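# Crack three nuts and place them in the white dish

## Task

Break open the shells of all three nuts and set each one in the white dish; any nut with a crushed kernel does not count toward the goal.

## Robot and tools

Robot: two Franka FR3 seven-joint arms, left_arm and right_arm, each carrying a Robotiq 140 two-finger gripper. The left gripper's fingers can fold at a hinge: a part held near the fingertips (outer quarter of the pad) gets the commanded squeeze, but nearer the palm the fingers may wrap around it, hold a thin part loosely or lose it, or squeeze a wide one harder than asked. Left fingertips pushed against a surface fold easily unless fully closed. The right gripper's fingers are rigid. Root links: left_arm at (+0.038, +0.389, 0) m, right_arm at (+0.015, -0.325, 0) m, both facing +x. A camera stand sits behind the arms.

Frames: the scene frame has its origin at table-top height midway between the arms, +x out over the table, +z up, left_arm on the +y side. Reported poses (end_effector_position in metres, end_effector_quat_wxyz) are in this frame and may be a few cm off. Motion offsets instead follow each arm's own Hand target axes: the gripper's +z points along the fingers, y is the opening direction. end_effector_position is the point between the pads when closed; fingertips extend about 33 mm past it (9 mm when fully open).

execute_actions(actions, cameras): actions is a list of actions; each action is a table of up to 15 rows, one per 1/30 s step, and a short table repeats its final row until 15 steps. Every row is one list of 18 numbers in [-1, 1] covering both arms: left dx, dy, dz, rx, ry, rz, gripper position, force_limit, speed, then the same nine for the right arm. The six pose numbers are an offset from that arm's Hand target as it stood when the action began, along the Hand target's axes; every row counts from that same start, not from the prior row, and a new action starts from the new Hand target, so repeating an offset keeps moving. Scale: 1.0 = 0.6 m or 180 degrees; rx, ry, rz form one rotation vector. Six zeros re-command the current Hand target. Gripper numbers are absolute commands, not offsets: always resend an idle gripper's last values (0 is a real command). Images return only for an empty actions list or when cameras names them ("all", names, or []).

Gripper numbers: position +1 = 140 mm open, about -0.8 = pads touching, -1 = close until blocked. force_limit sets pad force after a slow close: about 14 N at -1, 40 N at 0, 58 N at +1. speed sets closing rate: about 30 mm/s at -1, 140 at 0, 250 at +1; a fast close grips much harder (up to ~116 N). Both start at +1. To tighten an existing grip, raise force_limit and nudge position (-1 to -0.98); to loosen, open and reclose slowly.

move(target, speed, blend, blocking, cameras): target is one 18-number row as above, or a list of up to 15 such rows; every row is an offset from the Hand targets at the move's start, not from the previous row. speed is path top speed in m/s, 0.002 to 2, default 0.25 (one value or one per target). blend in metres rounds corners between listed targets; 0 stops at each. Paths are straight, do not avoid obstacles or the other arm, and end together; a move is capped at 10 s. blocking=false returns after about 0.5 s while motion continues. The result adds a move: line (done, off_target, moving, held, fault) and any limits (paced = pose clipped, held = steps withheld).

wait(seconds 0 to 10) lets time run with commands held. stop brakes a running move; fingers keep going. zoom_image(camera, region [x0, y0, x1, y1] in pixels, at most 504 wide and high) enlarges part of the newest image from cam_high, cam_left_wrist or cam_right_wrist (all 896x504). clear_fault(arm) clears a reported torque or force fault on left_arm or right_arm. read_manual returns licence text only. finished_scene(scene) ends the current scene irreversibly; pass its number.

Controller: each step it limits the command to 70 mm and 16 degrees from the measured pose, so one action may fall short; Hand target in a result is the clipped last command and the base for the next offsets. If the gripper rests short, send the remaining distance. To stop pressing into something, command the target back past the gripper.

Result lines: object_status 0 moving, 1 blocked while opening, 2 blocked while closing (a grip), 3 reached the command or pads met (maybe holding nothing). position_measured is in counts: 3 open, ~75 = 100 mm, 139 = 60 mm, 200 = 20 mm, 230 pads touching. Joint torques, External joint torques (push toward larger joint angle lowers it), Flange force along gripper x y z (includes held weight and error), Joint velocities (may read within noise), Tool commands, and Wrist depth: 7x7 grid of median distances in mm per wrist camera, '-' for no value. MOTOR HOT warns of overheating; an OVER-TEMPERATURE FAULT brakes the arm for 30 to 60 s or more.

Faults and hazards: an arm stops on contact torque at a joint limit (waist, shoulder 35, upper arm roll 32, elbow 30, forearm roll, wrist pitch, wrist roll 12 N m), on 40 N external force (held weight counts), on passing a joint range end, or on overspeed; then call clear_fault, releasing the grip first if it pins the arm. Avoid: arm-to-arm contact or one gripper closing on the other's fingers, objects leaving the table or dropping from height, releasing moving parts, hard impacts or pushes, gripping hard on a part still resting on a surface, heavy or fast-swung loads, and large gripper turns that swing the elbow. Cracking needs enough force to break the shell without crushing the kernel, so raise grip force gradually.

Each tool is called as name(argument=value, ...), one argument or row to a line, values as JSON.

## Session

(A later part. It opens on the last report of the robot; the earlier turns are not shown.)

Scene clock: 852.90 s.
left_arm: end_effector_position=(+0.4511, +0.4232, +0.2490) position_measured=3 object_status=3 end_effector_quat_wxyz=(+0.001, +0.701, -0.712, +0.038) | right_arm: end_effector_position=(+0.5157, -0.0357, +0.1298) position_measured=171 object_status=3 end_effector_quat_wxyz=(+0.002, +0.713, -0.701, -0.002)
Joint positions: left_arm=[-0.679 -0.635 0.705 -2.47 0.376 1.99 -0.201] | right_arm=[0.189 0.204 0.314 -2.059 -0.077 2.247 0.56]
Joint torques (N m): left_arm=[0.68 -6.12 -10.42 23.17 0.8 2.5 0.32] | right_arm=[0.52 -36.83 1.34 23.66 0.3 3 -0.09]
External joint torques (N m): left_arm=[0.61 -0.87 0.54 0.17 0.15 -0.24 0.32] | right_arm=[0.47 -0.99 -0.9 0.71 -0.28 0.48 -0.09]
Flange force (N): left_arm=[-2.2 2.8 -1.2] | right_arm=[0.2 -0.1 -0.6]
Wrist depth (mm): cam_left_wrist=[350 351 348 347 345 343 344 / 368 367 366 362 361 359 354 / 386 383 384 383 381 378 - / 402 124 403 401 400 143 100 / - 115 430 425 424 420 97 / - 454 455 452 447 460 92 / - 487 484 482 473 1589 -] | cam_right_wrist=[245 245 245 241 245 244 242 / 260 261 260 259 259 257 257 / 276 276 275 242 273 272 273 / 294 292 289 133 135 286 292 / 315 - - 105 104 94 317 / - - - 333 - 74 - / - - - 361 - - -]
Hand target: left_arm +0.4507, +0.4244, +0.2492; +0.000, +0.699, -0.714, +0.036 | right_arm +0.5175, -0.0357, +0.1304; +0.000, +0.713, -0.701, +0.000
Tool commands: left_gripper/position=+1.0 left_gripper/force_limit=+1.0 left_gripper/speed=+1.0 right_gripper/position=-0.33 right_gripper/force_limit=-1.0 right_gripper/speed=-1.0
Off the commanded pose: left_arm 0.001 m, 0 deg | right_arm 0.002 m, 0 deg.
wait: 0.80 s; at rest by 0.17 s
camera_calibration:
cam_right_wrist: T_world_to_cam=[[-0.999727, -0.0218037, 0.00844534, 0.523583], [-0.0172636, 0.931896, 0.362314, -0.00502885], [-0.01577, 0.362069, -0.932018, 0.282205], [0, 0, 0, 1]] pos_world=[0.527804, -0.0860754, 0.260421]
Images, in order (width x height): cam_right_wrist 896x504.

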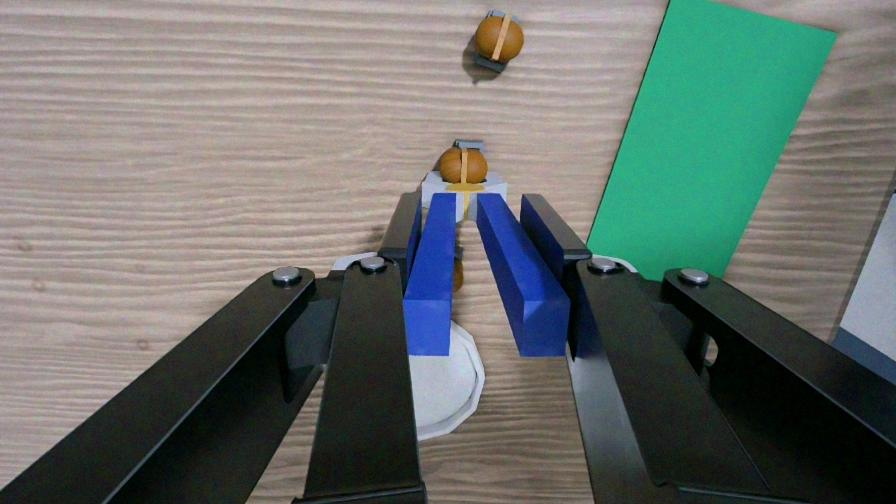

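move(
  target=[
    [0,0,0,0,0,0,1,1,1, 0,0,0,0,0,0,-0.17,-1,-1],
    [0,0,0,0,0,0,1,1,1, 0.0083,0,0,0,0,0,-0.17,-1,-1],
  ],
  speed=[0.03,0.015],
  cameras=["cam_right_wrist"],
)

zoom_image(
  camera="cam_right_wrist",
  region=[380, 80, 560, 220],
)

Scene clock: 869.40 s.
left_arm: end_effector_position=(+0.4511, +0.4232, +0.2490) position_measured=3 object_status=3 end_effector_quat_wxyz=(+0.001, +0.701, -0.712, +0.038) | right_arm: end_effector_position=(+0.5152, -0.0405, +0.1284) position_measured=150 object_status=3 end_effector_quat_wxyz=(+0.003, +0.711, -0.703, -0.002)
Joint positions: left_arm=[-0.679 -0.635 0.705 -2.47 0.376 1.99 -0.201] | right_arm=[0.183 0.2 0.314 -2.068 -0.077 2.25 0.56]
Joint velocities: left_arm=[within noise] | right_arm=[-0.005 0 -0.001 -0.002 0.001 0.001 -0.001]
Joint torques (N m): left_arm=[0.7 -6.12 -10.46 23.15 0.79 2.51 0.28] | right_arm=[-0.21 -38.06 1.35 23.38 0.71 2.96 -0.32]
External joint torques (N m): left_arm=[0.68 -1.01 0.49 0.27 0.14 -0.21 0.29] | right_arm=[-0.34 -2.49 -0.93 0.54 0.13 0.45 -0.32]
Flange force (N): left_arm=[-2.2 3.2 -1.5] | right_arm=[4.3 4.3 -3.2]
Wrist depth (mm): cam_left_wrist=[349 350 349 347 346 344 409 / 369 365 366 363 359 363 - / 386 385 383 382 380 378 - / 401 124 406 403 401 143 101 / - 115 427 426 424 421 97 / - 455 451 451 449 460 92 / - 483 483 483 478 1598 -] | cam_right_wrist=[244 244 244 241 243 241 241 / 257 258 258 258 259 - 256 / 274 275 274 241 269 - 273 / 291 291 115 182 119 277 293 / 307 76 - 307 - - 1215 / - - - 331 - - - / - - - 358 - - -]
Hand target: left_arm +0.4507, +0.4244, +0.2492; +0.000, +0.699, -0.714, +0.036 | right_arm +0.5176, -0.0407, +0.1304; +0.000, +0.713, -0.701, +0.000
Off the commanded pose: left_arm 0.001 m, 0 deg | right_arm 0.003 m, 1 deg.
move: done
camera_calibration:
cam_right_wrist: T_world_to_cam=[[-0.999818, -0.0161818, 0.010086, 0.523027], [-0.0114649, 0.932835, 0.360121, -0.0026756], [-0.0152359, 0.35994, -0.932851, 0.282392], [0, 0, 0, 1]] pos_world=[0.527203, -0.0906849, 0.259118]
Images, in order (width x height): cam_right_wrist 896x504.

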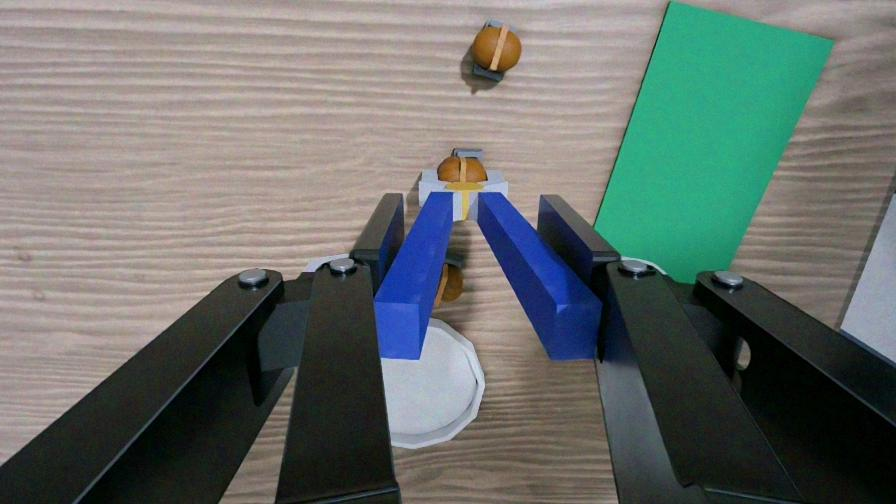

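Scaled by 2.800 from the camera's 896x504 image, which has a finer 1280x720 frame.

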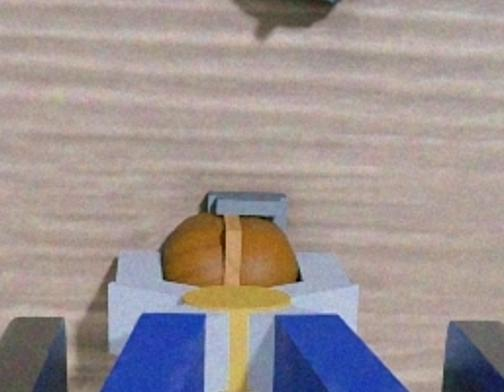

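move(
  target=[0,0,0,0,0,0,1,1,1, 0,0,0,0,0,0,-0.28,-1,-1],
)

wait(
  seconds=0.8,
)

Scene clock: 873.13 s.
left_arm: end_effector_position=(+0.4511, +0.4232, +0.2490) position_measured=3 object_status=3 end_effector_quat_wxyz=(+0.001, +0.701, -0.712, +0.038) | right_arm: end_effector_position=(+0.5154, -0.0407, +0.1287) position_measured=156 object_status=2 end_effector_quat_wxyz=(+0.003, +0.711, -0.703, -0.002)
Joint positions: left_arm=[-0.679 -0.635 0.705 -2.47 0.376 1.99 -0.201] | right_arm=[0.182 0.2 0.314 -2.068 -0.077 2.25 0.559]
Joint torques (N m): left_arm=[0.71 -6.13 -10.47 23.18 0.8 2.5 0.29] | right_arm=[-0.06 -37.66 1.29 23.55 0.71 2.96 -0.35]
External joint torques (N m): left_arm=[0.68 -1 0.47 0.25 0.14 -0.23 0.3] | right_arm=[-0.06 -2.03 -0.85 0.67 0.13 0.45 -0.35]
Flange force (N): left_arm=[-2.2 3.3 -1.5] | right_arm=[3.1 2.8 -2.6]
Wrist depth (mm): cam_left_wrist=[353 348 348 347 343 345 351 / 367 365 365 363 361 362 - / 386 383 382 380 382 380 - / 405 124 405 401 400 143 102 / - 115 427 426 427 420 96 / - 454 452 451 451 458 92 / - 485 479 484 476 1608 -] | cam_right_wrist=[244 243 244 242 243 237 242 / 258 258 258 258 258 253 257 / 274 274 273 242 271 270 273 / 292 291 285 173 114 112 294 / 307 - - 307 105 - 623 / - - - 329 - - - / - - - 361 - - -]
Hand target: left_arm +0.4507, +0.4244, +0.2492; +0.000, +0.699, -0.714, +0.036 | right_arm +0.5176, -0.0407, +0.1304; +0.000, +0.713, -0.701, +0.000
Off the commanded pose: left_arm 0.001 m, 0 deg | right_arm 0.003 m, 1 deg.
move: done

Scene clock: 873.93 s.
left_arm: end_effector_position=(+0.4511, +0.4232, +0.2490) position_measured=3 object_status=3 end_effector_quat_wxyz=(+0.001, +0.701, -0.712, +0.038) | right_arm: end_effector_position=(+0.5154, -0.0407, +0.1287) position_measured=156 object_status=2 end_effector_quat_wxyz=(+0.003, +0.711, -0.703, -0.002)
Joint positions: left_arm=[-0.679 -0.635 0.705 -2.47 0.376 1.99 -0.201] | right_arm=[0.182 0.2 0.314 -2.068 -0.077 2.25 0.559]
Joint torques (N m): left_arm=[0.7 -6.1 -10.45 23.17 0.81 2.5 0.28] | right_arm=[-0.08 -37.64 1.36 23.55 0.7 2.96 -0.34]
External joint torques (N m): left_arm=[0.68 -0.94 0.5 0.25 0.16 -0.24 0.28] | right_arm=[-0.16 -2.04 -0.85 0.7 0.12 0.45 -0.34]
Flange force (N): left_arm=[-2.2 3.1 -1.5] | right_arm=[3.2 2.7 -2.7]
Wrist depth (mm): cam_left_wrist=[350 349 347 347 344 342 339 / 368 368 367 361 362 360 - / 387 384 383 381 379 378 397 / 401 124 405 401 400 143 101 / - 115 430 423 425 424 97 / - 454 454 449 448 457 92 / - 483 481 479 479 1608 -] | cam_right_wrist=[243 244 245 242 244 236 242 / 258 258 259 257 257 - 257 / 275 273 273 241 270 277 274 / 292 292 283 170 122 281 294 / 308 - - 308 105 - 1215 / - - - 331 - - - / - - - 358 - - -]
Hand target: left_arm +0.4507, +0.4244, +0.2492; +0.000, +0.699, -0.714, +0.036 | right_arm +0.5176, -0.0407, +0.1304; +0.000, +0.713, -0.701, +0.000
Tool commands: left_gripper/position=+1.0 left_gripper/force_limit=+1.0 left_gripper/speed=+1.0 right_gripper/position=-0.28 right_gripper/force_limit=-1.0 right_gripper/speed=-1.0
Off the commanded pose: left_arm 0.001 m, 0 deg | right_arm 0.003 m, 1 deg.
wait: 0.80 s; at rest by 0.17 s

move(
  target=[0,0,0,0,0,0,1,1,1, 0,0,0,0,0,0,-0.27,0,-1],
)

wait(
  seconds=0.8,
  cameras=["cam_right_wrist"],
)

zoom_image(
  camera="cam_right_wrist",
  region=[420, 130, 510, 200],
)

Scene clock: 879.03 s.
left_arm: end_effector_position=(+0.4511, +0.4232, +0.2490) position_measured=3 object_status=3 end_effector_quat_wxyz=(+0.001, +0.701, -0.712, +0.038) | right_arm: end_effector_position=(+0.5160, -0.0405, +0.1298) position_measured=163 object_status=3 end_effector_quat_wxyz=(+0.002, +0.711, -0.703, -0.001)
Joint positions: left_arm=[-0.679 -0.635 0.705 -2.47 0.376 1.99 -0.201] | right_arm=[0.182 0.198 0.314 -2.068 -0.077 2.25 0.559]
Joint torques (N m): left_arm=[0.69 -6.17 -10.44 23.18 0.81 2.51 0.31] | right_arm=[-0.05 -36.46 0.86 23.34 0.52 2.93 -0.35]
External joint torques (N m): left_arm=[0.76 -1.05 0.64 0.2 0.15 -0.24 0.31] | right_arm=[0.03 -1.01 -1.18 0.48 -0.06 0.42 -0.35]
Flange force (N): left_arm=[-2.5 3.5 -1.3] | right_arm=[1.9 0.6 -0.9]
Wrist depth (mm): cam_left_wrist=[353 349 348 346 345 342 - / 367 364 366 362 363 361 - / 386 385 381 381 378 378 - / 401 124 407 403 400 143 102 / - 115 427 426 422 421 97 / - 453 452 450 446 459 92 / - 483 485 476 477 1619 -] | cam_right_wrist=[245 245 245 242 243 233 242 / 260 260 259 258 259 256 258 / 277 275 275 241 273 - 273 / 294 294 285 160 129 288 294 / 310 - - 308 105 92 625 / - - - 332 - 77 - / - - - 364 - - -]
Hand target: left_arm +0.4507, +0.4244, +0.2492; +0.000, +0.699, -0.714, +0.036 | right_arm +0.5176, -0.0407, +0.1304; +0.000, +0.713, -0.701, +0.000
Off the commanded pose: left_arm 0.001 m, 0 deg | right_arm 0.002 m, 0 deg.
move: done

Scene clock: 879.83 s.
left_arm: end_effector_position=(+0.4511, +0.4232, +0.2490) position_measured=3 object_status=3 end_effector_quat_wxyz=(+0.001, +0.701, -0.712, +0.038) | right_arm: end_effector_position=(+0.5160, -0.0405, +0.1298) position_measured=163 object_status=3 end_effector_quat_wxyz=(+0.002, +0.711, -0.703, -0.001)
Joint positions: left_arm=[-0.679 -0.635 0.705 -2.47 0.376 1.99 -0.201] | right_arm=[0.182 0.198 0.314 -2.068 -0.077 2.25 0.559]
Joint torques (N m): left_arm=[0.7 -6.13 -10.44 23.2 0.8 2.51 0.28] | right_arm=[-0.01 -36.44 0.86 23.26 0.53 2.93 -0.35]
External joint torques (N m): left_arm=[0.69 -0.98 0.53 0.29 0.15 -0.22 0.28] | right_arm=[0.07 -1.01 -1.18 0.48 -0.05 0.43 -0.35]
Flange force (N): left_arm=[-2.3 3.0 -1.5] | right_arm=[1.9 0.6 -0.8]
Wrist depth (mm): cam_left_wrist=[351 350 348 346 345 345 - / 368 367 366 363 362 360 - / 388 383 381 383 380 380 - / 405 124 405 401 400 143 101 / - 115 428 425 423 423 97 / - 455 455 450 450 458 93 / - 486 482 480 479 1589 -] | cam_right_wrist=[246 246 246 242 244 247 241 / 260 260 260 259 258 260 257 / 275 276 275 241 272 - 273 / 293 294 286 160 132 287 295 / 309 - - 303 105 92 1203 / - - - 333 - 77 - / - - - 361 - - -]
Hand target: left_arm +0.4507, +0.4244, +0.2492; +0.000, +0.699, -0.714, +0.036 | right_arm +0.5176, -0.0407, +0.1304; +0.000, +0.713, -0.701, +0.000
Tool commands: left_gripper/position=+1.0 left_gripper/force_limit=+1.0 left_gripper/speed=+1.0 right_gripper/position=-0.27 right_gripper/force_limit=+0.0 right_gripper/speed=-1.0
Off the commanded pose: left_arm 0.001 m, 0 deg | right_arm 0.002 m, 0 deg.
wait: 0.80 s; at rest by 0.17 s
camera_calibration:
cam_right_wrist: T_world_to_cam=[[-0.999845, -0.0160716, 0.00722924, 0.524187], [-0.01238, 0.932524, 0.360896, -0.00279591], [-0.0125416, 0.360751, -0.932578, 0.282229], [0, 0, 0, 1]] pos_world=[0.527611, -0.0907827, 0.26042]
Images, in order (width x height): cam_right_wrist 896x504.

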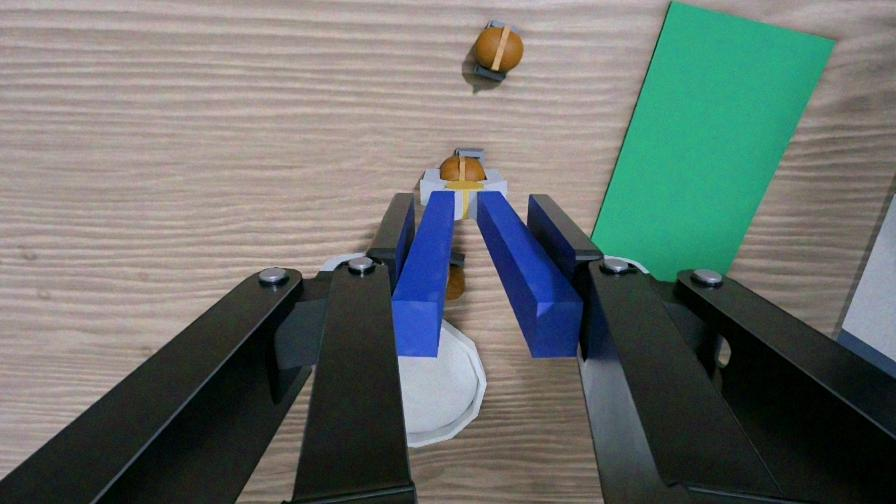

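Scaled by 5.600 from the camera's 896x504 image, which has a finer 1280x720 frame.

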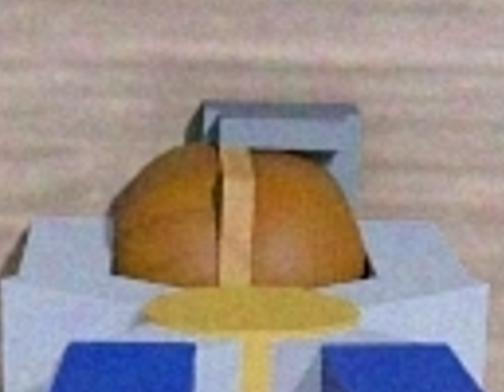

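move(
  target=[0,0,0,0,0,0,1,1,1, 0,0,0,0,0,0,-0.2,-1,-1],
)

move(
  target=[0,0,0,0,0,0,1,1,1, 0,0,0,0,0,0,-0.27,-1,-1],
)

wait(
  seconds=0.6,
)

Scene clock: 883.83 s.
left_arm: end_effector_position=(+0.4511, +0.4232, +0.2490) position_measured=3 object_status=3 end_effector_quat_wxyz=(+0.001, +0.701, -0.712, +0.038) | right_arm: end_effector_position=(+0.5159, -0.0405, +0.1297) position_measured=154 object_status=3 end_effector_quat_wxyz=(+0.002, +0.711, -0.703, -0.001)
Joint positions: left_arm=[-0.679 -0.635 0.705 -2.47 0.376 1.99 -0.201] | right_arm=[0.182 0.198 0.314 -2.068 -0.077 2.25 0.559]
Joint torques (N m): left_arm=[0.71 -6.15 -10.49 23.17 0.8 2.5 0.3] | right_arm=[-0.06 -36.81 1.27 23.51 0.72 2.93 -0.36]
External joint torques (N m): left_arm=[0.61 -0.96 0.41 0.19 0.15 -0.24 0.31] | right_arm=[-0.05 -1.26 -0.85 0.62 0.14 0.41 -0.36]
Flange force (N): left_arm=[-2.0 3.3 -1.5] | right_arm=[2.1 1.0 -1.6]
Wrist depth (mm): cam_left_wrist=[349 349 347 346 345 343 339 / 366 365 366 362 360 359 - / 388 384 384 383 378 377 - / 402 124 405 400 400 143 101 / - 115 428 427 425 423 97 / - 455 457 451 449 458 92 / - 486 483 481 475 1589 -] | cam_right_wrist=[246 246 245 243 244 235 241 / 261 260 259 259 259 259 257 / 275 275 277 243 269 - 273 / 294 291 286 174 115 113 294 / 309 - - 310 105 - 1203 / - - - 335 - - - / - - - 362 - - -]
Hand target: left_arm +0.4507, +0.4244, +0.2492; +0.000, +0.699, -0.714, +0.036 | right_arm +0.5176, -0.0407, +0.1304; +0.000, +0.713, -0.701, +0.000
Off the commanded pose: left_arm 0.001 m, 0 deg | right_arm 0.002 m, 0 deg.
move: done

Scene clock: 884.33 s.
left_arm: end_effector_position=(+0.4511, +0.4232, +0.2490) position_measured=3 object_status=3 end_effector_quat_wxyz=(+0.001, +0.701, -0.712, +0.038) | right_arm: end_effector_position=(+0.5160, -0.0405, +0.1298) position_measured=163 object_status=3 end_effector_quat_wxyz=(+0.002, +0.711, -0.703, -0.001)
Joint positions: left_arm=[-0.679 -0.635 0.705 -2.47 0.376 1.99 -0.201] | right_arm=[0.182 0.198 0.314 -2.068 -0.077 2.251 0.559]
Joint torques (N m): left_arm=[0.7 -6.1 -10.47 23.17 0.8 2.5 0.32] | right_arm=[-0.05 -36.47 1.04 23.39 0.63 2.89 -0.33]
External joint torques (N m): left_arm=[0.67 -0.98 0.46 0.27 0.15 -0.23 0.32] | right_arm=[0.13 -0.99 -0.92 0.55 0.06 0.38 -0.33]
Flange force (N): left_arm=[-2.2 3.1 -1.6] | right_arm=[1.6 0.5 -1.1]
Wrist depth (mm): cam_left_wrist=[352 351 347 345 345 345 - / 367 368 365 362 365 362 - / 384 385 384 382 382 377 - / 403 124 405 403 403 143 106 / - 115 430 426 424 422 97 / - 456 455 450 450 456 92 / - 486 480 480 477 1671 -] | cam_right_wrist=[246 245 245 241 244 240 240 / 260 259 260 259 258 256 259 / 276 276 274 242 271 270 274 / 294 294 287 160 132 284 294 / 309 - - 308 105 92 1240 / - - - 331 - 77 - / - - - 364 - - -]
Hand target: left_arm +0.4507, +0.4244, +0.2492; +0.000, +0.699, -0.714, +0.036 | right_arm +0.5176, -0.0407, +0.1304; +0.000, +0.713, -0.701, +0.000
Off the commanded pose: left_arm 0.001 m, 0 deg | right_arm 0.002 m, 0 deg.
move: done

Scene clock: 884.93 s.
left_arm: end_effector_position=(+0.4511, +0.4232, +0.2490) position_measured=3 object_status=3 end_effector_quat_wxyz=(+0.001, +0.701, -0.712, +0.038) | right_arm: end_effector_position=(+0.5160, -0.0405, +0.1298) position_measured=163 object_status=3 end_effector_quat_wxyz=(+0.002, +0.711, -0.703, -0.001)
Joint positions: left_arm=[-0.679 -0.635 0.705 -2.47 0.376 1.99 -0.201] | right_arm=[0.182 0.198 0.314 -2.068 -0.077 2.251 0.559]
Joint torques (N m): left_arm=[0.7 -6.13 -10.44 23.16 0.8 2.49 0.28] | right_arm=[-0.04 -36.42 1.05 23.34 0.63 2.88 -0.37]
External joint torques (N m): left_arm=[0.78 -1.02 0.62 0.29 0.15 -0.24 0.28] | right_arm=[-0.16 -0.69 -1.2 0.35 0.05 0.34 -0.37]
Flange force (N): left_arm=[-2.5 3.2 -1.5] | right_arm=[2.0 0.2 -0.6]
Wrist depth (mm): cam_left_wrist=[351 349 349 347 344 345 - / 369 364 364 362 362 361 362 / 388 384 382 383 378 379 - / 404 124 407 401 400 143 388 / - 115 427 423 425 424 97 / - 455 451 450 445 459 92 / - 485 478 481 477 1619 -] | cam_right_wrist=[245 246 245 243 244 242 241 / 260 260 258 259 258 256 257 / 276 276 275 243 271 275 272 / 294 294 285 154 128 288 295 / 310 - - 308 105 92 1240 / - - - 335 - 77 - / - - - 362 - - -]
Hand target: left_arm +0.4507, +0.4244, +0.2492; +0.000, +0.699, -0.714, +0.036 | right_arm +0.5176, -0.0407, +0.1304; +0.000, +0.713, -0.701, +0.000
Tool commands: left_gripper/position=+1.0 left_gripper/force_limit=+1.0 left_gripper/speed=+1.0 right_gripper/position=-0.27 right_gripper/force_limit=-1.0 right_gripper/speed=-1.0
Off the commanded pose: left_arm 0.001 m, 0 deg | right_arm 0.002 m, 0 deg.
wait: 0.60 s; at rest by 0.17 s

move(
  target=[
    [0,0,0,0,0,0,1,1,1, 0,0,0,0,0,0,-0.2,-1,-1],
    [0,0,0,0,0,0,1,1,1, 0,0,-0.075,0,0,0,-1,-1,-1],
    [0,0,0,0,0,0,1,1,1, 0.1122,0.0308,-0.075,0,0,0.072,-1,-1,-1],
  ],
  speed=[0.03,0.04,0.1],
  cameras=["cam_right_wrist"],
)

zoom_image(
  camera="cam_right_wrist",
  region=[380, 80, 560, 220],
)

Scene clock: 912.17 s.
left_arm: end_effector_position=(+0.4511, +0.4232, +0.2490) position_measured=3 object_status=3 end_effector_quat_wxyz=(+0.001, +0.701, -0.712, +0.038) | right_arm: end_effector_position=(+0.4986, -0.1091, +0.1736) position_measured=188 object_status=2 end_effector_quat_wxyz=(-0.004, -0.635, +0.773, -0.001)
Joint positions: left_arm=[-0.679 -0.635 0.705 -2.47 0.376 1.99 -0.201] | right_arm=[0.123 0.004 0.268 -2.188 -0.005 2.184 0.62]
Joint torques (N m): left_arm=[0.69 -6.11 -10.42 23.18 0.82 2.5 0.32] | right_arm=[0.12 -32.23 -0.95 24.1 1.12 2.98 0.23]
External joint torques (N m): left_arm=[0.7 -1.02 0.56 0.26 0.16 -0.23 0.32] | right_arm=[0.14 -2.01 -0.96 0.57 0.51 0.47 0.23]
Flange force (N): left_arm=[-2.4 3.2 -1.5] | right_arm=[3.0 3.6 -2.2]
Wrist depth (mm): cam_left_wrist=[351 348 347 345 343 345 - / 368 366 365 361 363 360 - / 386 386 384 380 382 377 368 / 402 124 405 400 401 143 101 / - 115 428 425 425 420 97 / - 456 455 451 446 457 93 / - 485 481 479 477 1598 -] | cam_right_wrist=[284 285 286 282 283 283 284 / 300 301 300 298 297 295 297 / 319 318 318 310 313 318 1133 / 341 338 335 127 129 337 1196 / 361 351 - 107 105 94 - / - - - 382 - 73 - / - - - - - - -]
Hand target: left_arm +0.4507, +0.4244, +0.2492; +0.000, +0.699, -0.714, +0.036 | right_arm +0.5003, -0.1083, +0.1754; +0.000, -0.630, +0.777, +0.000
Off the commanded pose: left_arm 0.001 m, 0 deg | right_arm 0.003 m, 1 deg.
move: done
camera_calibration:
cam_right_wrist: T_world_to_cam=[[-0.981994, 0.188783, 0.00696174, 0.518914], [0.178851, 0.917204, 0.356019, -0.0510239], [0.0608249, 0.350854, -0.934453, 0.310304], [0, 0, 0, 1]] pos_world=[0.499822, -0.160034, 0.304517]
Images, in order (width x height): cam_right_wrist 896x504.

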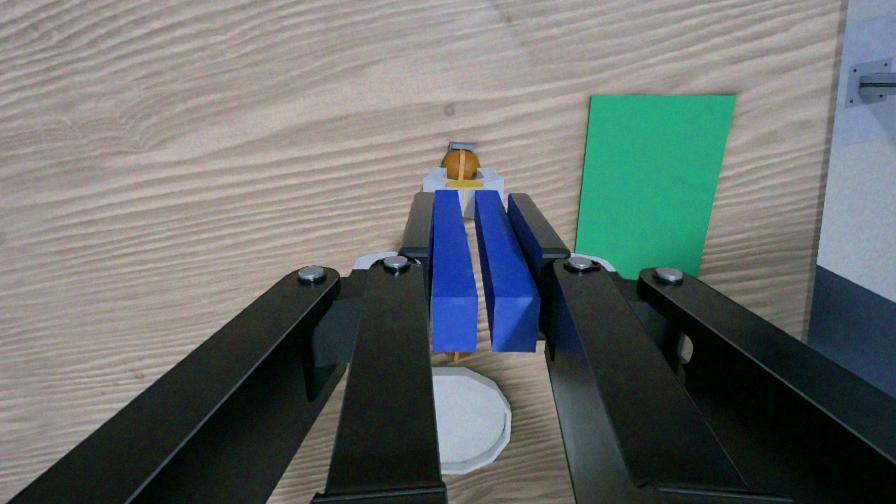

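Scaled by 2.800 from the camera's 896x504 image, which has a finer 1280x720 frame.

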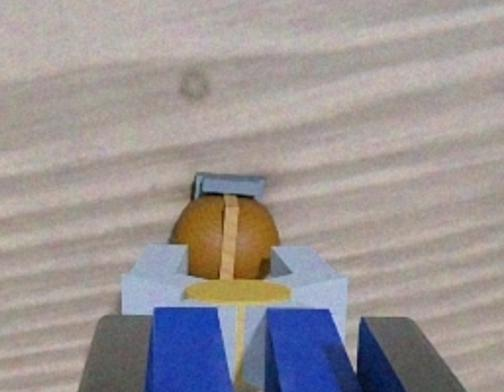

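move(
  target=[
    [0,0,0,0,0,0,1,1,1, 0.006,-0.0017,0,0,0,0.022,-0.2,-1,-1],
    [0,0,0,0,0,0,1,1,1, 0.006,-0.0017,0.0427,0,0,0.022,-0.2,-1,-1],
  ],
  speed=[0.03,0.04],
  cameras=["cam_right_wrist"],
)

zoom_image(
  camera="cam_right_wrist",
  region=[380, 80, 560, 220],
)

Scene clock: 931.80 s.
left_arm: end_effector_position=(+0.4511, +0.4232, +0.2490) position_measured=3 object_status=3 end_effector_quat_wxyz=(+0.001, +0.701, -0.712, +0.038) | right_arm: end_effector_position=(+0.4983, -0.1116, +0.1490) position_measured=154 object_status=3 end_effector_quat_wxyz=(-0.002, -0.605, +0.796, +0.002)
Joint positions: left_arm=[-0.679 -0.635 0.705 -2.47 0.376 1.99 -0.201] | right_arm=[0.118 0.032 0.267 -2.222 -0.007 2.248 0.692]
Joint velocities: left_arm=[within noise] | right_arm=[-0.001 0 0 0 -0.002 0.004 0.003]
Joint torques (N m): left_arm=[0.72 -6.13 -10.46 23.16 0.8 2.51 0.3] | right_arm=[0.42 -31.48 -0.67 23.76 0.32 2.92 0.12]
External joint torques (N m): left_arm=[0.75 -0.99 0.56 0.27 0.15 -0.23 0.31] | right_arm=[0.27 -0.74 -1.11 0.72 -0.26 0.41 0.12]
Flange force (N): left_arm=[-2.4 3.1 -1.5] | right_arm=[0.1 -0.7 -0.6]
Wrist depth (mm): cam_left_wrist=[349 349 348 345 346 345 342 / 369 366 366 362 361 359 - / 386 384 384 383 380 379 - / 404 124 403 403 403 143 101 / - 115 427 429 423 421 97 / - 458 453 449 449 455 92 / - 486 477 479 477 1589 -] | cam_right_wrist=[261 261 260 261 261 260 261 / 276 275 275 277 275 283 274 / 292 292 292 286 291 288 296 / 313 312 304 171 122 310 315 / 329 - - 328 105 - 321 / - - - 353 - - - / - - - 384 - - -]
Hand target: left_arm +0.4507, +0.4244, +0.2492; +0.000, +0.699, -0.714, +0.036 | right_arm +0.5005, -0.1121, +0.1498; +0.000, -0.603, +0.798, +0.000
Off the commanded pose: left_arm 0.001 m, 0 deg | right_arm 0.002 m, 1 deg.
move: done
camera_calibration:
cam_right_wrist: T_world_to_cam=[[-0.964852, 0.262631, 0.00923879, 0.518626], [0.248148, 0.898945, 0.360998, -0.077187], [0.0865044, 0.350603, -0.932521, 0.275111], [0, 0, 0, 1]] pos_world=[0.495753, -0.163275, 0.279619]
Images, in order (width x height): cam_right_wrist 896x504.

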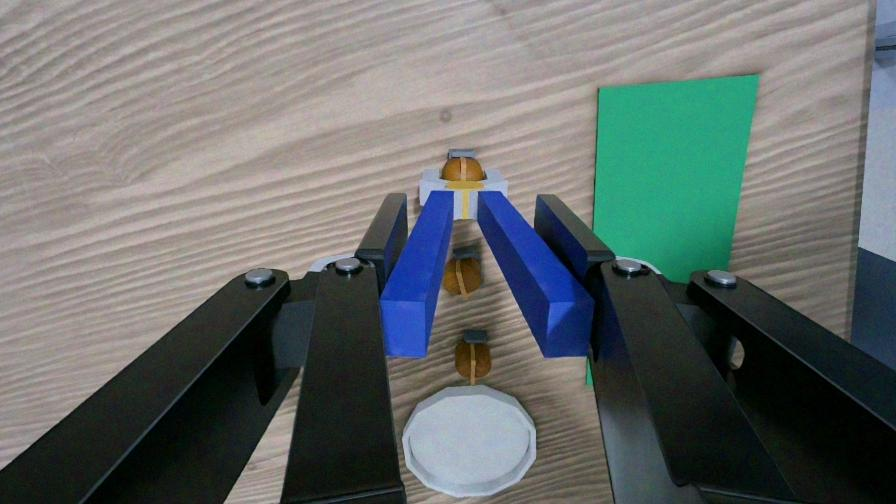

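Scaled by 2.800 from the camera's 896x504 image, which has a finer 1280x720 frame.

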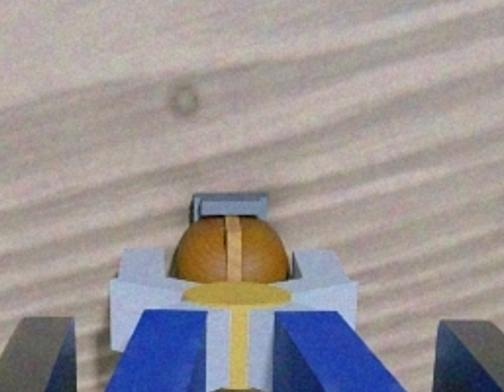

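move(
  target=[
    [0,0,0,0,0,0,1,1,1, -0.0033,0.0009,0,0,0,-0.005,-0.2,-1,-1],
    [0,0,0,0,0,0,1,1,1, -0.0033,0.0009,0.0317,0,0,-0.005,-0.2,-1,-1],
  ],
  speed=[0.02,0.02],
  cameras=["cam_right_wrist"],
)

zoom_image(
  camera="cam_right_wrist",
  region=[380, 80, 560, 220],
)

Scene clock: 941.40 s.
left_arm: end_effector_position=(+0.4511, +0.4232, +0.2490) position_measured=3 object_status=3 end_effector_quat_wxyz=(+0.001, +0.701, -0.712, +0.038) | right_arm: end_effector_position=(+0.4990, -0.1108, +0.1302) position_measured=154 object_status=3 end_effector_quat_wxyz=(-0.002, -0.608, +0.794, +0.002)
Joint positions: left_arm=[-0.679 -0.635 0.705 -2.47 0.376 1.99 -0.201] | right_arm=[0.119 0.064 0.267 -2.238 -0.019 2.294 0.692]
Joint velocities: left_arm=[within noise] | right_arm=[-0.001 -0.001 0.001 0 0 0.004 -0.001]
Joint torques (N m): left_arm=[0.71 -6.13 -10.48 23.16 0.79 2.51 0.3] | right_arm=[0.85 -32.06 -0.38 23.29 0.3 3 -0.01]
External joint torques (N m): left_arm=[0.73 -0.98 0.52 0.21 0.14 -0.23 0.31] | right_arm=[0.94 -0.9 -0.87 0.8 -0.26 0.5 -0.02]
Flange force (N): left_arm=[-2.3 3.3 -1.4] | right_arm=[-0.3 -0.1 -0.7]
Wrist depth (mm): cam_left_wrist=[350 351 347 346 345 343 413 / 367 366 366 361 362 361 361 / 389 387 382 380 381 377 - / 401 124 403 403 400 143 112 / - 115 425 427 423 418 97 / - 453 454 451 450 460 92 / - 484 484 480 479 1569 -] | cam_right_wrist=[245 244 244 244 245 244 244 / 259 258 258 259 258 249 257 / 275 275 275 267 270 - 274 / 294 290 284 175 115 287 291 / 308 - - 311 105 - 308 / - - - 334 - - - / - - - 359 - - -]
Hand target: left_arm +0.4507, +0.4244, +0.2492; +0.000, +0.699, -0.714, +0.036 | right_arm +0.5006, -0.1100, +0.1307; +0.000, -0.609, +0.793, +0.000
Off the commanded pose: left_arm 0.001 m, 0 deg | right_arm 0.002 m, 0 deg.
move: done
camera_calibration:
cam_right_wrist: T_world_to_cam=[[-0.967086, 0.254294, 0.00893714, 0.519359], [0.24027, 0.901062, 0.36105, -0.0672185], [0.0837599, 0.351314, -0.932504, 0.25865], [0, 0, 0, 1]] pos_world=[0.49675, -0.162369, 0.260819]
Images, in order (width x height): cam_right_wrist 896x504.

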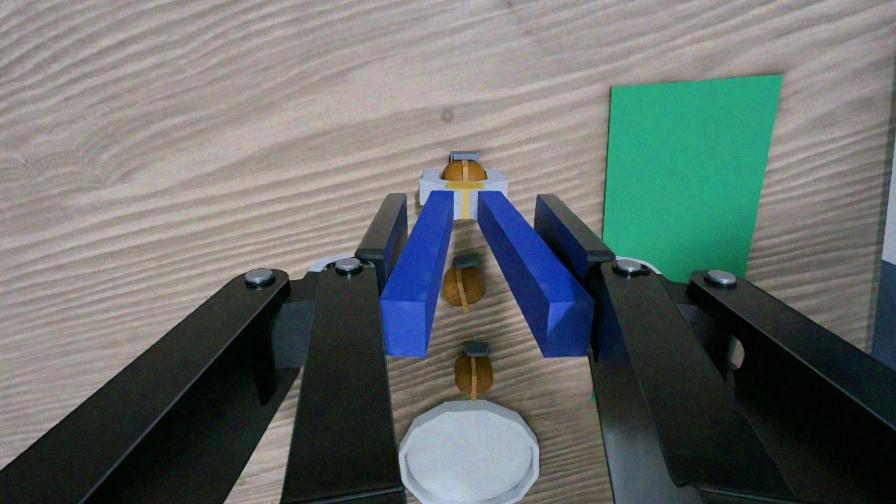

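Scaled by 2.800 from the camera's 896x504 image, which has a finer 1280x720 frame.

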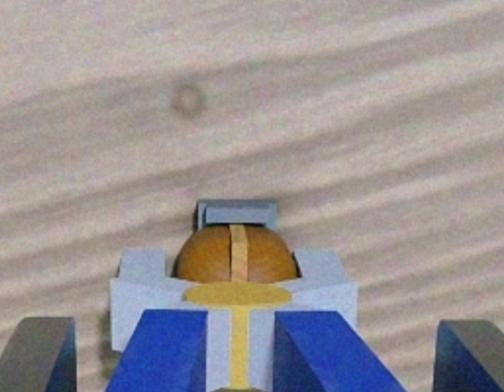

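move(
  target=[0,0,0,0,0,0,1,1,1, -0.0025,0.0029,0,0,0,0,-0.2,-1,-1],
  speed=0.02,
  cameras=["cam_right_wrist"],
)

zoom_image(
  camera="cam_right_wrist",
  region=[380, 80, 560, 220],
)

Scene clock: 947.57 s.
left_arm: end_effector_position=(+0.4511, +0.4232, +0.2490) position_measured=3 object_status=3 end_effector_quat_wxyz=(+0.001, +0.701, -0.712, +0.038) | right_arm: end_effector_position=(+0.4979, -0.1090, +0.1297) position_measured=154 object_status=3 end_effector_quat_wxyz=(-0.002, -0.610, +0.792, +0.002)
Joint positions: left_arm=[-0.679 -0.635 0.705 -2.47 0.376 1.99 -0.201] | right_arm=[0.123 0.064 0.267 -2.239 -0.019 2.296 0.693]
Joint torques (N m): left_arm=[0.67 -6.13 -10.46 23.15 0.81 2.51 0.29] | right_arm=[1.26 -32.68 -0.38 23.16 0.4 2.98 0.19]
External joint torques (N m): left_arm=[0.53 -0.91 0.39 0.13 0.15 -0.24 0.29] | right_arm=[1.17 -1.48 -1.05 0.66 -0.16 0.48 0.19]
Flange force (N): left_arm=[-1.9 3.1 -1.3] | right_arm=[0.6 1.7 -1.5]
Wrist depth (mm): cam_left_wrist=[349 350 348 344 345 344 344 / 369 365 363 361 361 360 - / 387 385 380 381 380 379 - / 403 124 404 403 403 143 106 / - 115 429 427 421 422 97 / - 454 452 452 449 457 92 / - 486 481 482 476 1579 -] | cam_right_wrist=[245 244 245 244 244 242 242 / 258 258 259 258 258 - 257 / 273 275 274 258 271 - 273 / 292 290 286 171 115 113 290 / 308 - - 313 105 - 304 / - - - 328 - - - / - - - 358 - - -]
Hand target: left_arm +0.4507, +0.4244, +0.2492; +0.000, +0.699, -0.714, +0.036 | right_arm +0.4993, -0.1081, +0.1307; +0.000, -0.609, +0.793, +0.000
Off the commanded pose: left_arm 0.001 m, 0 deg | right_arm 0.002 m, 0 deg.
move: done
camera_calibration:
cam_right_wrist: T_world_to_cam=[[-0.968018, 0.250718, 0.00903299, 0.518018], [0.236985, 0.90199, 0.360906, -0.0665635], [0.0823381, 0.351504, -0.932558, 0.258402], [0, 0, 0, 1]] pos_world=[0.495948, -0.160666, 0.260319]
Images, in order (width x height): cam_right_wrist 896x504.

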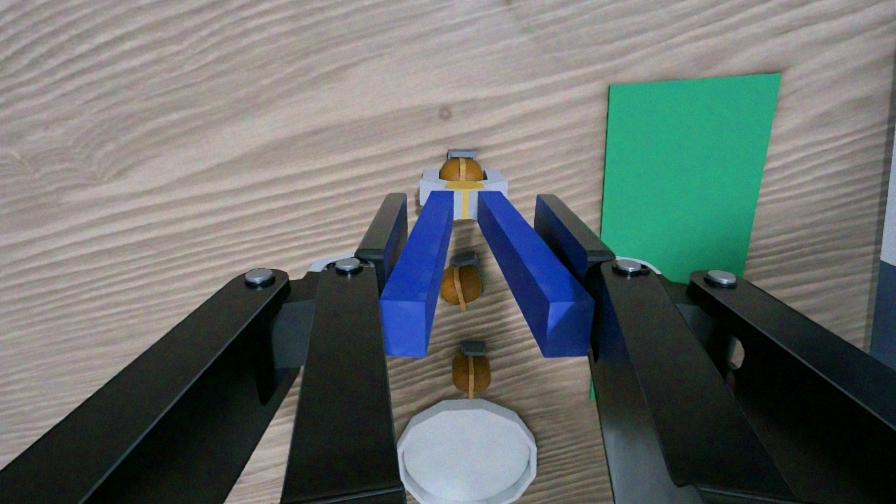

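Scaled by 2.800 from the camera's 896x504 image, which has a finer 1280x720 frame.

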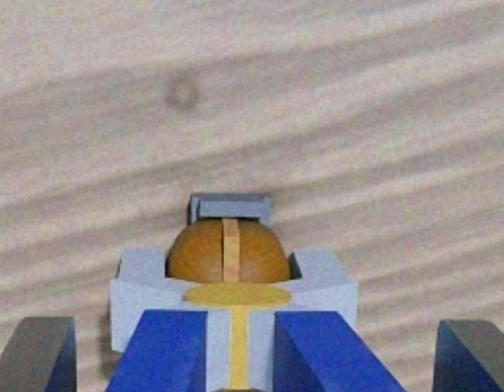

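move(
  target=[0,0,0,0,0,0,1,1,1, 0,0,0,0,0,0,-0.36,-1,-1],
)

wait(
  seconds=0.7,
)

Scene clock: 952.10 s.
left_arm: end_effector_position=(+0.4511, +0.4232, +0.2490) position_measured=3 object_status=3 end_effector_quat_wxyz=(+0.001, +0.701, -0.712, +0.038) | right_arm: end_effector_position=(+0.4979, -0.1087, +0.1298) position_measured=168 object_status=0 end_effector_quat_wxyz=(-0.002, -0.610, +0.792, +0.002)
Joint positions: left_arm=[-0.679 -0.635 0.705 -2.47 0.376 1.99 -0.201] | right_arm=[0.124 0.064 0.267 -2.239 -0.019 2.296 0.693]
Joint torques (N m): left_arm=[0.69 -6.09 -10.45 23.13 0.8 2.5 0.29] | right_arm=[0.78 -32.32 -0.38 23.13 0.39 2.92 0.18]
External joint torques (N m): left_arm=[0.68 -0.95 0.5 0.25 0.15 -0.23 0.3] | right_arm=[0.7 -1.04 -1.03 0.6 -0.17 0.41 0.18]
Flange force (N): left_arm=[-2.2 3.1 -1.5] | right_arm=[0.3 0.7 -0.9]
Wrist depth (mm): cam_left_wrist=[352 351 350 345 345 343 359 / 369 366 367 363 361 359 365 / 386 388 382 383 381 381 361 / 403 124 403 401 401 143 104 / - 115 426 425 423 423 97 / - 456 454 448 447 455 93 / - 484 478 477 479 1589 -] | cam_right_wrist=[244 245 244 242 243 245 242 / 259 258 259 259 258 - 256 / 275 275 273 240 269 - 274 / 293 292 289 144 122 - 290 / 311 - - 303 105 90 306 / - - - 331 - 75 - / - - - 358 - - -]
Hand target: left_arm +0.4507, +0.4244, +0.2492; +0.000, +0.699, -0.714, +0.036 | right_arm +0.4993, -0.1081, +0.1307; +0.000, -0.609, +0.793, +0.000
Off the commanded pose: left_arm 0.001 m, 0 deg | right_arm 0.002 m, 0 deg.
move: done

Scene clock: 952.80 s.
left_arm: end_effector_position=(+0.4511, +0.4232, +0.2490) position_measured=3 object_status=3 end_effector_quat_wxyz=(+0.001, +0.701, -0.712, +0.038) | right_arm: end_effector_position=(+0.4979, -0.1087, +0.1298) position_measured=168 object_status=2 end_effector_quat_wxyz=(-0.002, -0.610, +0.792, +0.002)
Joint positions: left_arm=[-0.679 -0.635 0.705 -2.47 0.376 1.99 -0.201] | right_arm=[0.124 0.064 0.267 -2.239 -0.019 2.296 0.693]
Joint torques (N m): left_arm=[0.71 -6.11 -10.48 23.15 0.8 2.5 0.32] | right_arm=[0.83 -32.3 -0.4 23.1 0.39 2.92 0.17]
External joint torques (N m): left_arm=[0.74 -1.01 0.54 0.22 0.15 -0.24 0.32] | right_arm=[0.79 -1.05 -1.01 0.57 -0.18 0.41 0.17]
Flange force (N): left_arm=[-2.4 3.4 -1.4] | right_arm=[0.3 0.8 -0.9]
Wrist depth (mm): cam_left_wrist=[352 350 346 347 346 346 340 / 368 364 365 363 359 360 - / 387 385 381 382 378 380 - / 404 124 403 402 401 143 101 / - 115 427 427 425 421 97 / - 451 455 450 450 456 92 / - 486 484 481 477 1589 -] | cam_right_wrist=[244 245 244 244 244 242 242 / 258 259 258 258 258 256 257 / 274 274 274 237 271 - 273 / 291 293 289 144 131 - 290 / 310 - - 304 105 90 306 / - - - 331 - 75 - / - - - 358 - - -]
Hand target: left_arm +0.4507, +0.4244, +0.2492; +0.000, +0.699, -0.714, +0.036 | right_arm +0.4993, -0.1081, +0.1307; +0.000, -0.609, +0.793, +0.000
Tool commands: left_gripper/position=+1.0 left_gripper/force_limit=+1.0 left_gripper/speed=+1.0 right_gripper/position=-0.36 right_gripper/force_limit=-1.0 right_gripper/speed=-1.0
Off the commanded pose: left_arm 0.001 m, 0 deg | right_arm 0.002 m, 0 deg.
wait: 0.70 s; at rest by 0.17 s

move(
  target=[0,0,0,0,0,0,1,1,1, 0,0,0,0,0,0,-0.371,0,-1],
)

wait(
  seconds=0.7,
  cameras=["cam_right_wrist"],
)

zoom_image(
  camera="cam_right_wrist",
  region=[420, 130, 510, 200],
)

Scene clock: 960.33 s.
left_arm: end_effector_position=(+0.4511, +0.4232, +0.2490) position_measured=3 object_status=3 end_effector_quat_wxyz=(+0.001, +0.701, -0.712, +0.038) | right_arm: end_effector_position=(+0.4985, -0.1082, +0.1309) position_measured=176 object_status=3 end_effector_quat_wxyz=(-0.001, -0.610, +0.792, +0.001)
Joint positions: left_arm=[-0.679 -0.635 0.705 -2.47 0.376 1.99 -0.201] | right_arm=[0.124 0.062 0.267 -2.239 -0.019 2.296 0.693]
Joint torques (N m): left_arm=[0.68 -6.09 -10.48 23.17 0.81 2.5 0.31] | right_arm=[0.68 -31.34 -0.57 22.63 0.39 2.85 0.17]
External joint torques (N m): left_arm=[0.74 -0.97 0.57 0.25 0.16 -0.24 0.31] | right_arm=[0.73 -0.26 -1.08 0.17 -0.17 0.35 0.17]
Flange force (N): left_arm=[-2.4 3.1 -1.4] | right_arm=[-0.1 0.1 0.6]
Wrist depth (mm): cam_left_wrist=[351 350 347 345 345 344 359 / 366 368 363 363 360 358 360 / 388 385 384 383 381 378 374 / 402 124 406 401 400 143 114 / - 115 427 426 424 419 96 / - 457 454 452 449 460 93 / - 484 481 478 480 1589 -] | cam_right_wrist=[246 244 245 245 244 244 243 / 261 258 259 259 259 266 258 / 277 276 275 256 274 271 272 / 294 294 286 157 132 279 292 / 313 - - 106 105 94 305 / - - - 332 - 73 - / - - - 352 - - -]
Hand target: left_arm +0.4507, +0.4244, +0.2492; +0.000, +0.699, -0.714, +0.036 | right_arm +0.4993, -0.1081, +0.1307; +0.000, -0.609, +0.793, +0.000
Off the commanded pose: left_arm 0.001 m, 0 deg | right_arm 0.001 m, 0 deg.
move: done

Scene clock: 961.03 s.
left_arm: end_effector_position=(+0.4511, +0.4232, +0.2490) position_measured=3 object_status=3 end_effector_quat_wxyz=(+0.001, +0.701, -0.712, +0.038) | right_arm: end_effector_position=(+0.4985, -0.1082, +0.1309) position_measured=176 object_status=3 end_effector_quat_wxyz=(-0.001, -0.610, +0.792, +0.001)
Joint positions: left_arm=[-0.679 -0.635 0.705 -2.47 0.376 1.99 -0.201] | right_arm=[0.124 0.062 0.267 -2.239 -0.019 2.296 0.693]
Joint torques (N m): left_arm=[0.7 -6.11 -10.47 23.16 0.8 2.5 0.32] | right_arm=[0.67 -31.28 -0.62 22.62 0.39 2.85 0.16]
External joint torques (N m): left_arm=[0.71 -1 0.51 0.25 0.15 -0.23 0.33] | right_arm=[0.79 -0.14 -1.07 0.1 -0.17 0.34 0.16]
Flange force (N): left_arm=[-2.3 3.2 -1.5] | right_arm=[-0.2 0.0 0.8]
Wrist depth (mm): cam_left_wrist=[351 349 347 345 347 344 - / 369 367 365 365 360 361 - / 386 384 384 382 380 380 - / 404 124 403 400 400 143 101 / - 115 427 425 425 420 97 / - 458 451 451 451 459 92 / - 490 483 480 482 1608 -] | cam_right_wrist=[245 246 245 244 245 243 243 / 260 260 260 259 258 255 258 / 275 275 274 240 273 267 272 / 295 294 287 158 129 - 296 / 315 - - 106 105 94 310 / - - - 330 - 73 - / - - - 357 - - -]
Hand target: left_arm +0.4507, +0.4244, +0.2492; +0.000, +0.699, -0.714, +0.036 | right_arm +0.4993, -0.1081, +0.1307; +0.000, -0.609, +0.793, +0.000
Tool commands: left_gripper/position=+1.0 left_gripper/force_limit=+1.0 left_gripper/speed=+1.0 right_gripper/position=-0.371 right_gripper/force_limit=+0.0 right_gripper/speed=-1.0
Off the commanded pose: left_arm 0.001 m, 0 deg | right_arm 0.001 m, 0 deg.
wait: 0.70 s; at rest by 0.17 s
camera_calibration:
cam_right_wrist: T_world_to_cam=[[-0.968278, 0.249794, 0.00642609, 0.518791], [0.235072, 0.901888, 0.362408, -0.0671283], [0.0847318, 0.352422, -0.931997, 0.25797], [0, 0, 0, 1]] pos_world=[0.496256, -0.159963, 0.261422]
Images, in order (width x height): cam_right_wrist 896x504.

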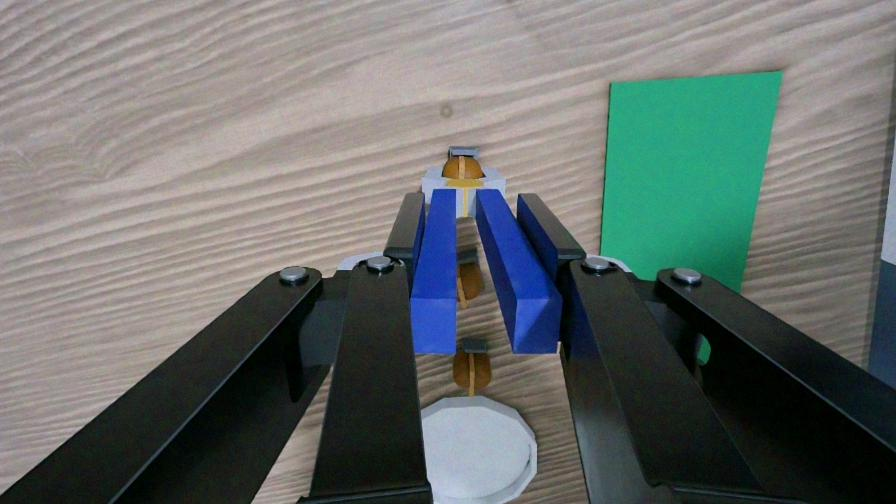

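Scaled by 5.600 from the camera's 896x504 image, which has a finer 1280x720 frame.

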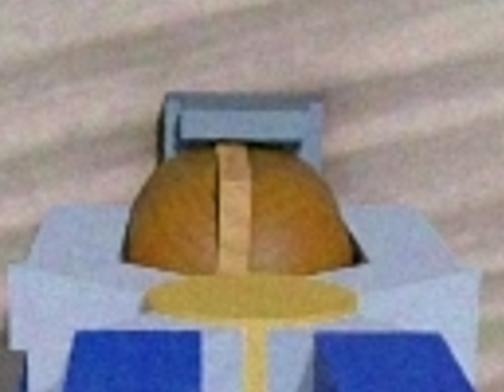

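move(
  target=[0,0,0,0,0,0,1,1,1, 0,0,0,0,0,0,-0.29,-1,-1],
)

move(
  target=[0,0,0,0,0,0,1,1,1, 0,0,0,0,0,0,-0.371,-1,-1],
)

wait(
  seconds=0.6,
)

Scene clock: 965.47 s.
left_arm: end_effector_position=(+0.4511, +0.4232, +0.2490) position_measured=3 object_status=3 end_effector_quat_wxyz=(+0.001, +0.701, -0.712, +0.038) | right_arm: end_effector_position=(+0.4982, -0.1083, +0.1304) position_measured=165 object_status=0 end_effector_quat_wxyz=(-0.001, -0.610, +0.792, +0.002)
Joint positions: left_arm=[-0.679 -0.635 0.705 -2.47 0.376 1.99 -0.201] | right_arm=[0.124 0.062 0.267 -2.239 -0.019 2.296 0.693]
Joint torques (N m): left_arm=[0.67 -6.17 -10.46 23.17 0.8 2.51 0.33] | right_arm=[0.68 -31.9 -0.4 23.17 0.4 2.87 0.19]
External joint torques (N m): left_arm=[0.71 -1.01 0.59 0.22 0.15 -0.23 0.33] | right_arm=[0.63 -0.8 -1 0.71 -0.16 0.37 0.19]
Flange force (N): left_arm=[-2.5 3.2 -1.4] | right_arm=[-0.3 -0.2 -0.8]
Wrist depth (mm): cam_left_wrist=[351 349 347 346 346 345 - / 366 366 365 362 362 361 - / 386 384 384 381 380 377 - / 402 124 406 402 401 143 104 / - 115 430 425 422 423 97 / - 455 455 448 449 461 93 / - 485 483 479 478 1569 -] | cam_right_wrist=[245 244 244 244 244 244 244 / 260 259 260 259 258 - 258 / 276 276 275 239 271 278 273 / 294 292 285 145 132 287 292 / 309 - - 304 103 92 305 / - - - 329 - 76 - / - - - 359 - - -]
Hand target: left_arm +0.4507, +0.4244, +0.2492; +0.000, +0.699, -0.714, +0.036 | right_arm +0.4993, -0.1081, +0.1307; +0.000, -0.609, +0.793, +0.000
Off the commanded pose: left_arm 0.001 m, 0 deg | right_arm 0.001 m, 0 deg.
move: done

Scene clock: 965.97 s.
left_arm: end_effector_position=(+0.4511, +0.4232, +0.2490) position_measured=3 object_status=3 end_effector_quat_wxyz=(+0.001, +0.701, -0.712, +0.038) | right_arm: end_effector_position=(+0.4983, -0.1083, +0.1305) position_measured=176 object_status=0 end_effector_quat_wxyz=(-0.001, -0.610, +0.792, +0.002)
Joint positions: left_arm=[-0.679 -0.635 0.705 -2.47 0.376 1.99 -0.201] | right_arm=[0.124 0.062 0.267 -2.239 -0.019 2.297 0.693]
Joint torques (N m): left_arm=[0.7 -6.12 -10.45 23.15 0.8 2.51 0.31] | right_arm=[0.66 -31.52 -0.53 22.92 0.4 2.81 0.19]
External joint torques (N m): left_arm=[0.68 -0.94 0.52 0.17 0.14 -0.24 0.32] | right_arm=[0.67 -0.12 -1.09 0.26 -0.16 0.28 0.19]
Flange force (N): left_arm=[-2.3 3.2 -1.3] | right_arm=[-0.6 -0.5 0.5]
Wrist depth (mm): cam_left_wrist=[351 348 347 345 346 344 344 / 368 366 365 362 360 360 381 / 387 385 382 380 379 380 - / 404 124 403 401 401 143 101 / - 115 428 425 421 423 96 / - 452 453 452 448 455 93 / - 488 486 482 477 1560 -] | cam_right_wrist=[245 244 245 244 244 244 244 / 259 259 259 259 258 256 258 / 276 276 275 241 272 271 274 / 293 294 285 158 128 279 291 / 314 306 - 107 105 94 306 / - - - 331 - 73 - / - - - - - - -]
Hand target: left_arm +0.4507, +0.4244, +0.2492; +0.000, +0.699, -0.714, +0.036 | right_arm +0.4993, -0.1081, +0.1307; +0.000, -0.609, +0.793, +0.000
Off the commanded pose: left_arm 0.001 m, 0 deg | right_arm 0.001 m, 0 deg.
move: done

Scene clock: 966.57 s.
left_arm: end_effector_position=(+0.4511, +0.4232, +0.2490) position_measured=3 object_status=3 end_effector_quat_wxyz=(+0.001, +0.701, -0.712, +0.038) | right_arm: end_effector_position=(+0.4983, -0.1083, +0.1305) position_measured=176 object_status=3 end_effector_quat_wxyz=(-0.001, -0.610, +0.792, +0.002)
Joint positions: left_arm=[-0.679 -0.635 0.705 -2.47 0.376 1.99 -0.201] | right_arm=[0.124 0.062 0.267 -2.239 -0.019 2.297 0.693]
Joint torques (N m): left_arm=[0.7 -6.09 -10.44 23.18 0.8 2.5 0.28] | right_arm=[0.68 -31.51 -0.54 22.93 0.4 2.81 0.18]
External joint torques (N m): left_arm=[0.71 -0.9 0.56 0.24 0.15 -0.24 0.28] | right_arm=[0.65 -0.49 -1.12 0.51 -0.16 0.32 0.18]
Flange force (N): left_arm=[-2.3 2.9 -1.4] | right_arm=[-0.4 -0.4 -0.2]
Wrist depth (mm): cam_left_wrist=[352 351 347 347 346 342 - / 369 365 366 362 363 360 374 / 388 386 386 380 378 378 377 / 404 124 407 404 400 143 102 / - 115 431 425 423 423 97 / - 455 454 451 450 455 92 / - 486 484 481 480 1589 -] | cam_right_wrist=[246 245 243 245 244 244 243 / 260 258 259 258 258 254 258 / 275 275 274 241 273 - 275 / 293 292 285 158 128 287 291 / 312 304 - 107 105 94 312 / - - - 333 - 73 - / - - - 359 - - -]
Hand target: left_arm +0.4507, +0.4244, +0.2492; +0.000, +0.699, -0.714, +0.036 | right_arm +0.4993, -0.1081, +0.1307; +0.000, -0.609, +0.793, +0.000
Tool commands: left_gripper/position=+1.0 left_gripper/force_limit=+1.0 left_gripper/speed=+1.0 right_gripper/position=-0.371 right_gripper/force_limit=-1.0 right_gripper/speed=-1.0
Off the commanded pose: left_arm 0.001 m, 0 deg | right_arm 0.001 m, 0 deg.
wait: 0.60 s; at rest by 0.17 s


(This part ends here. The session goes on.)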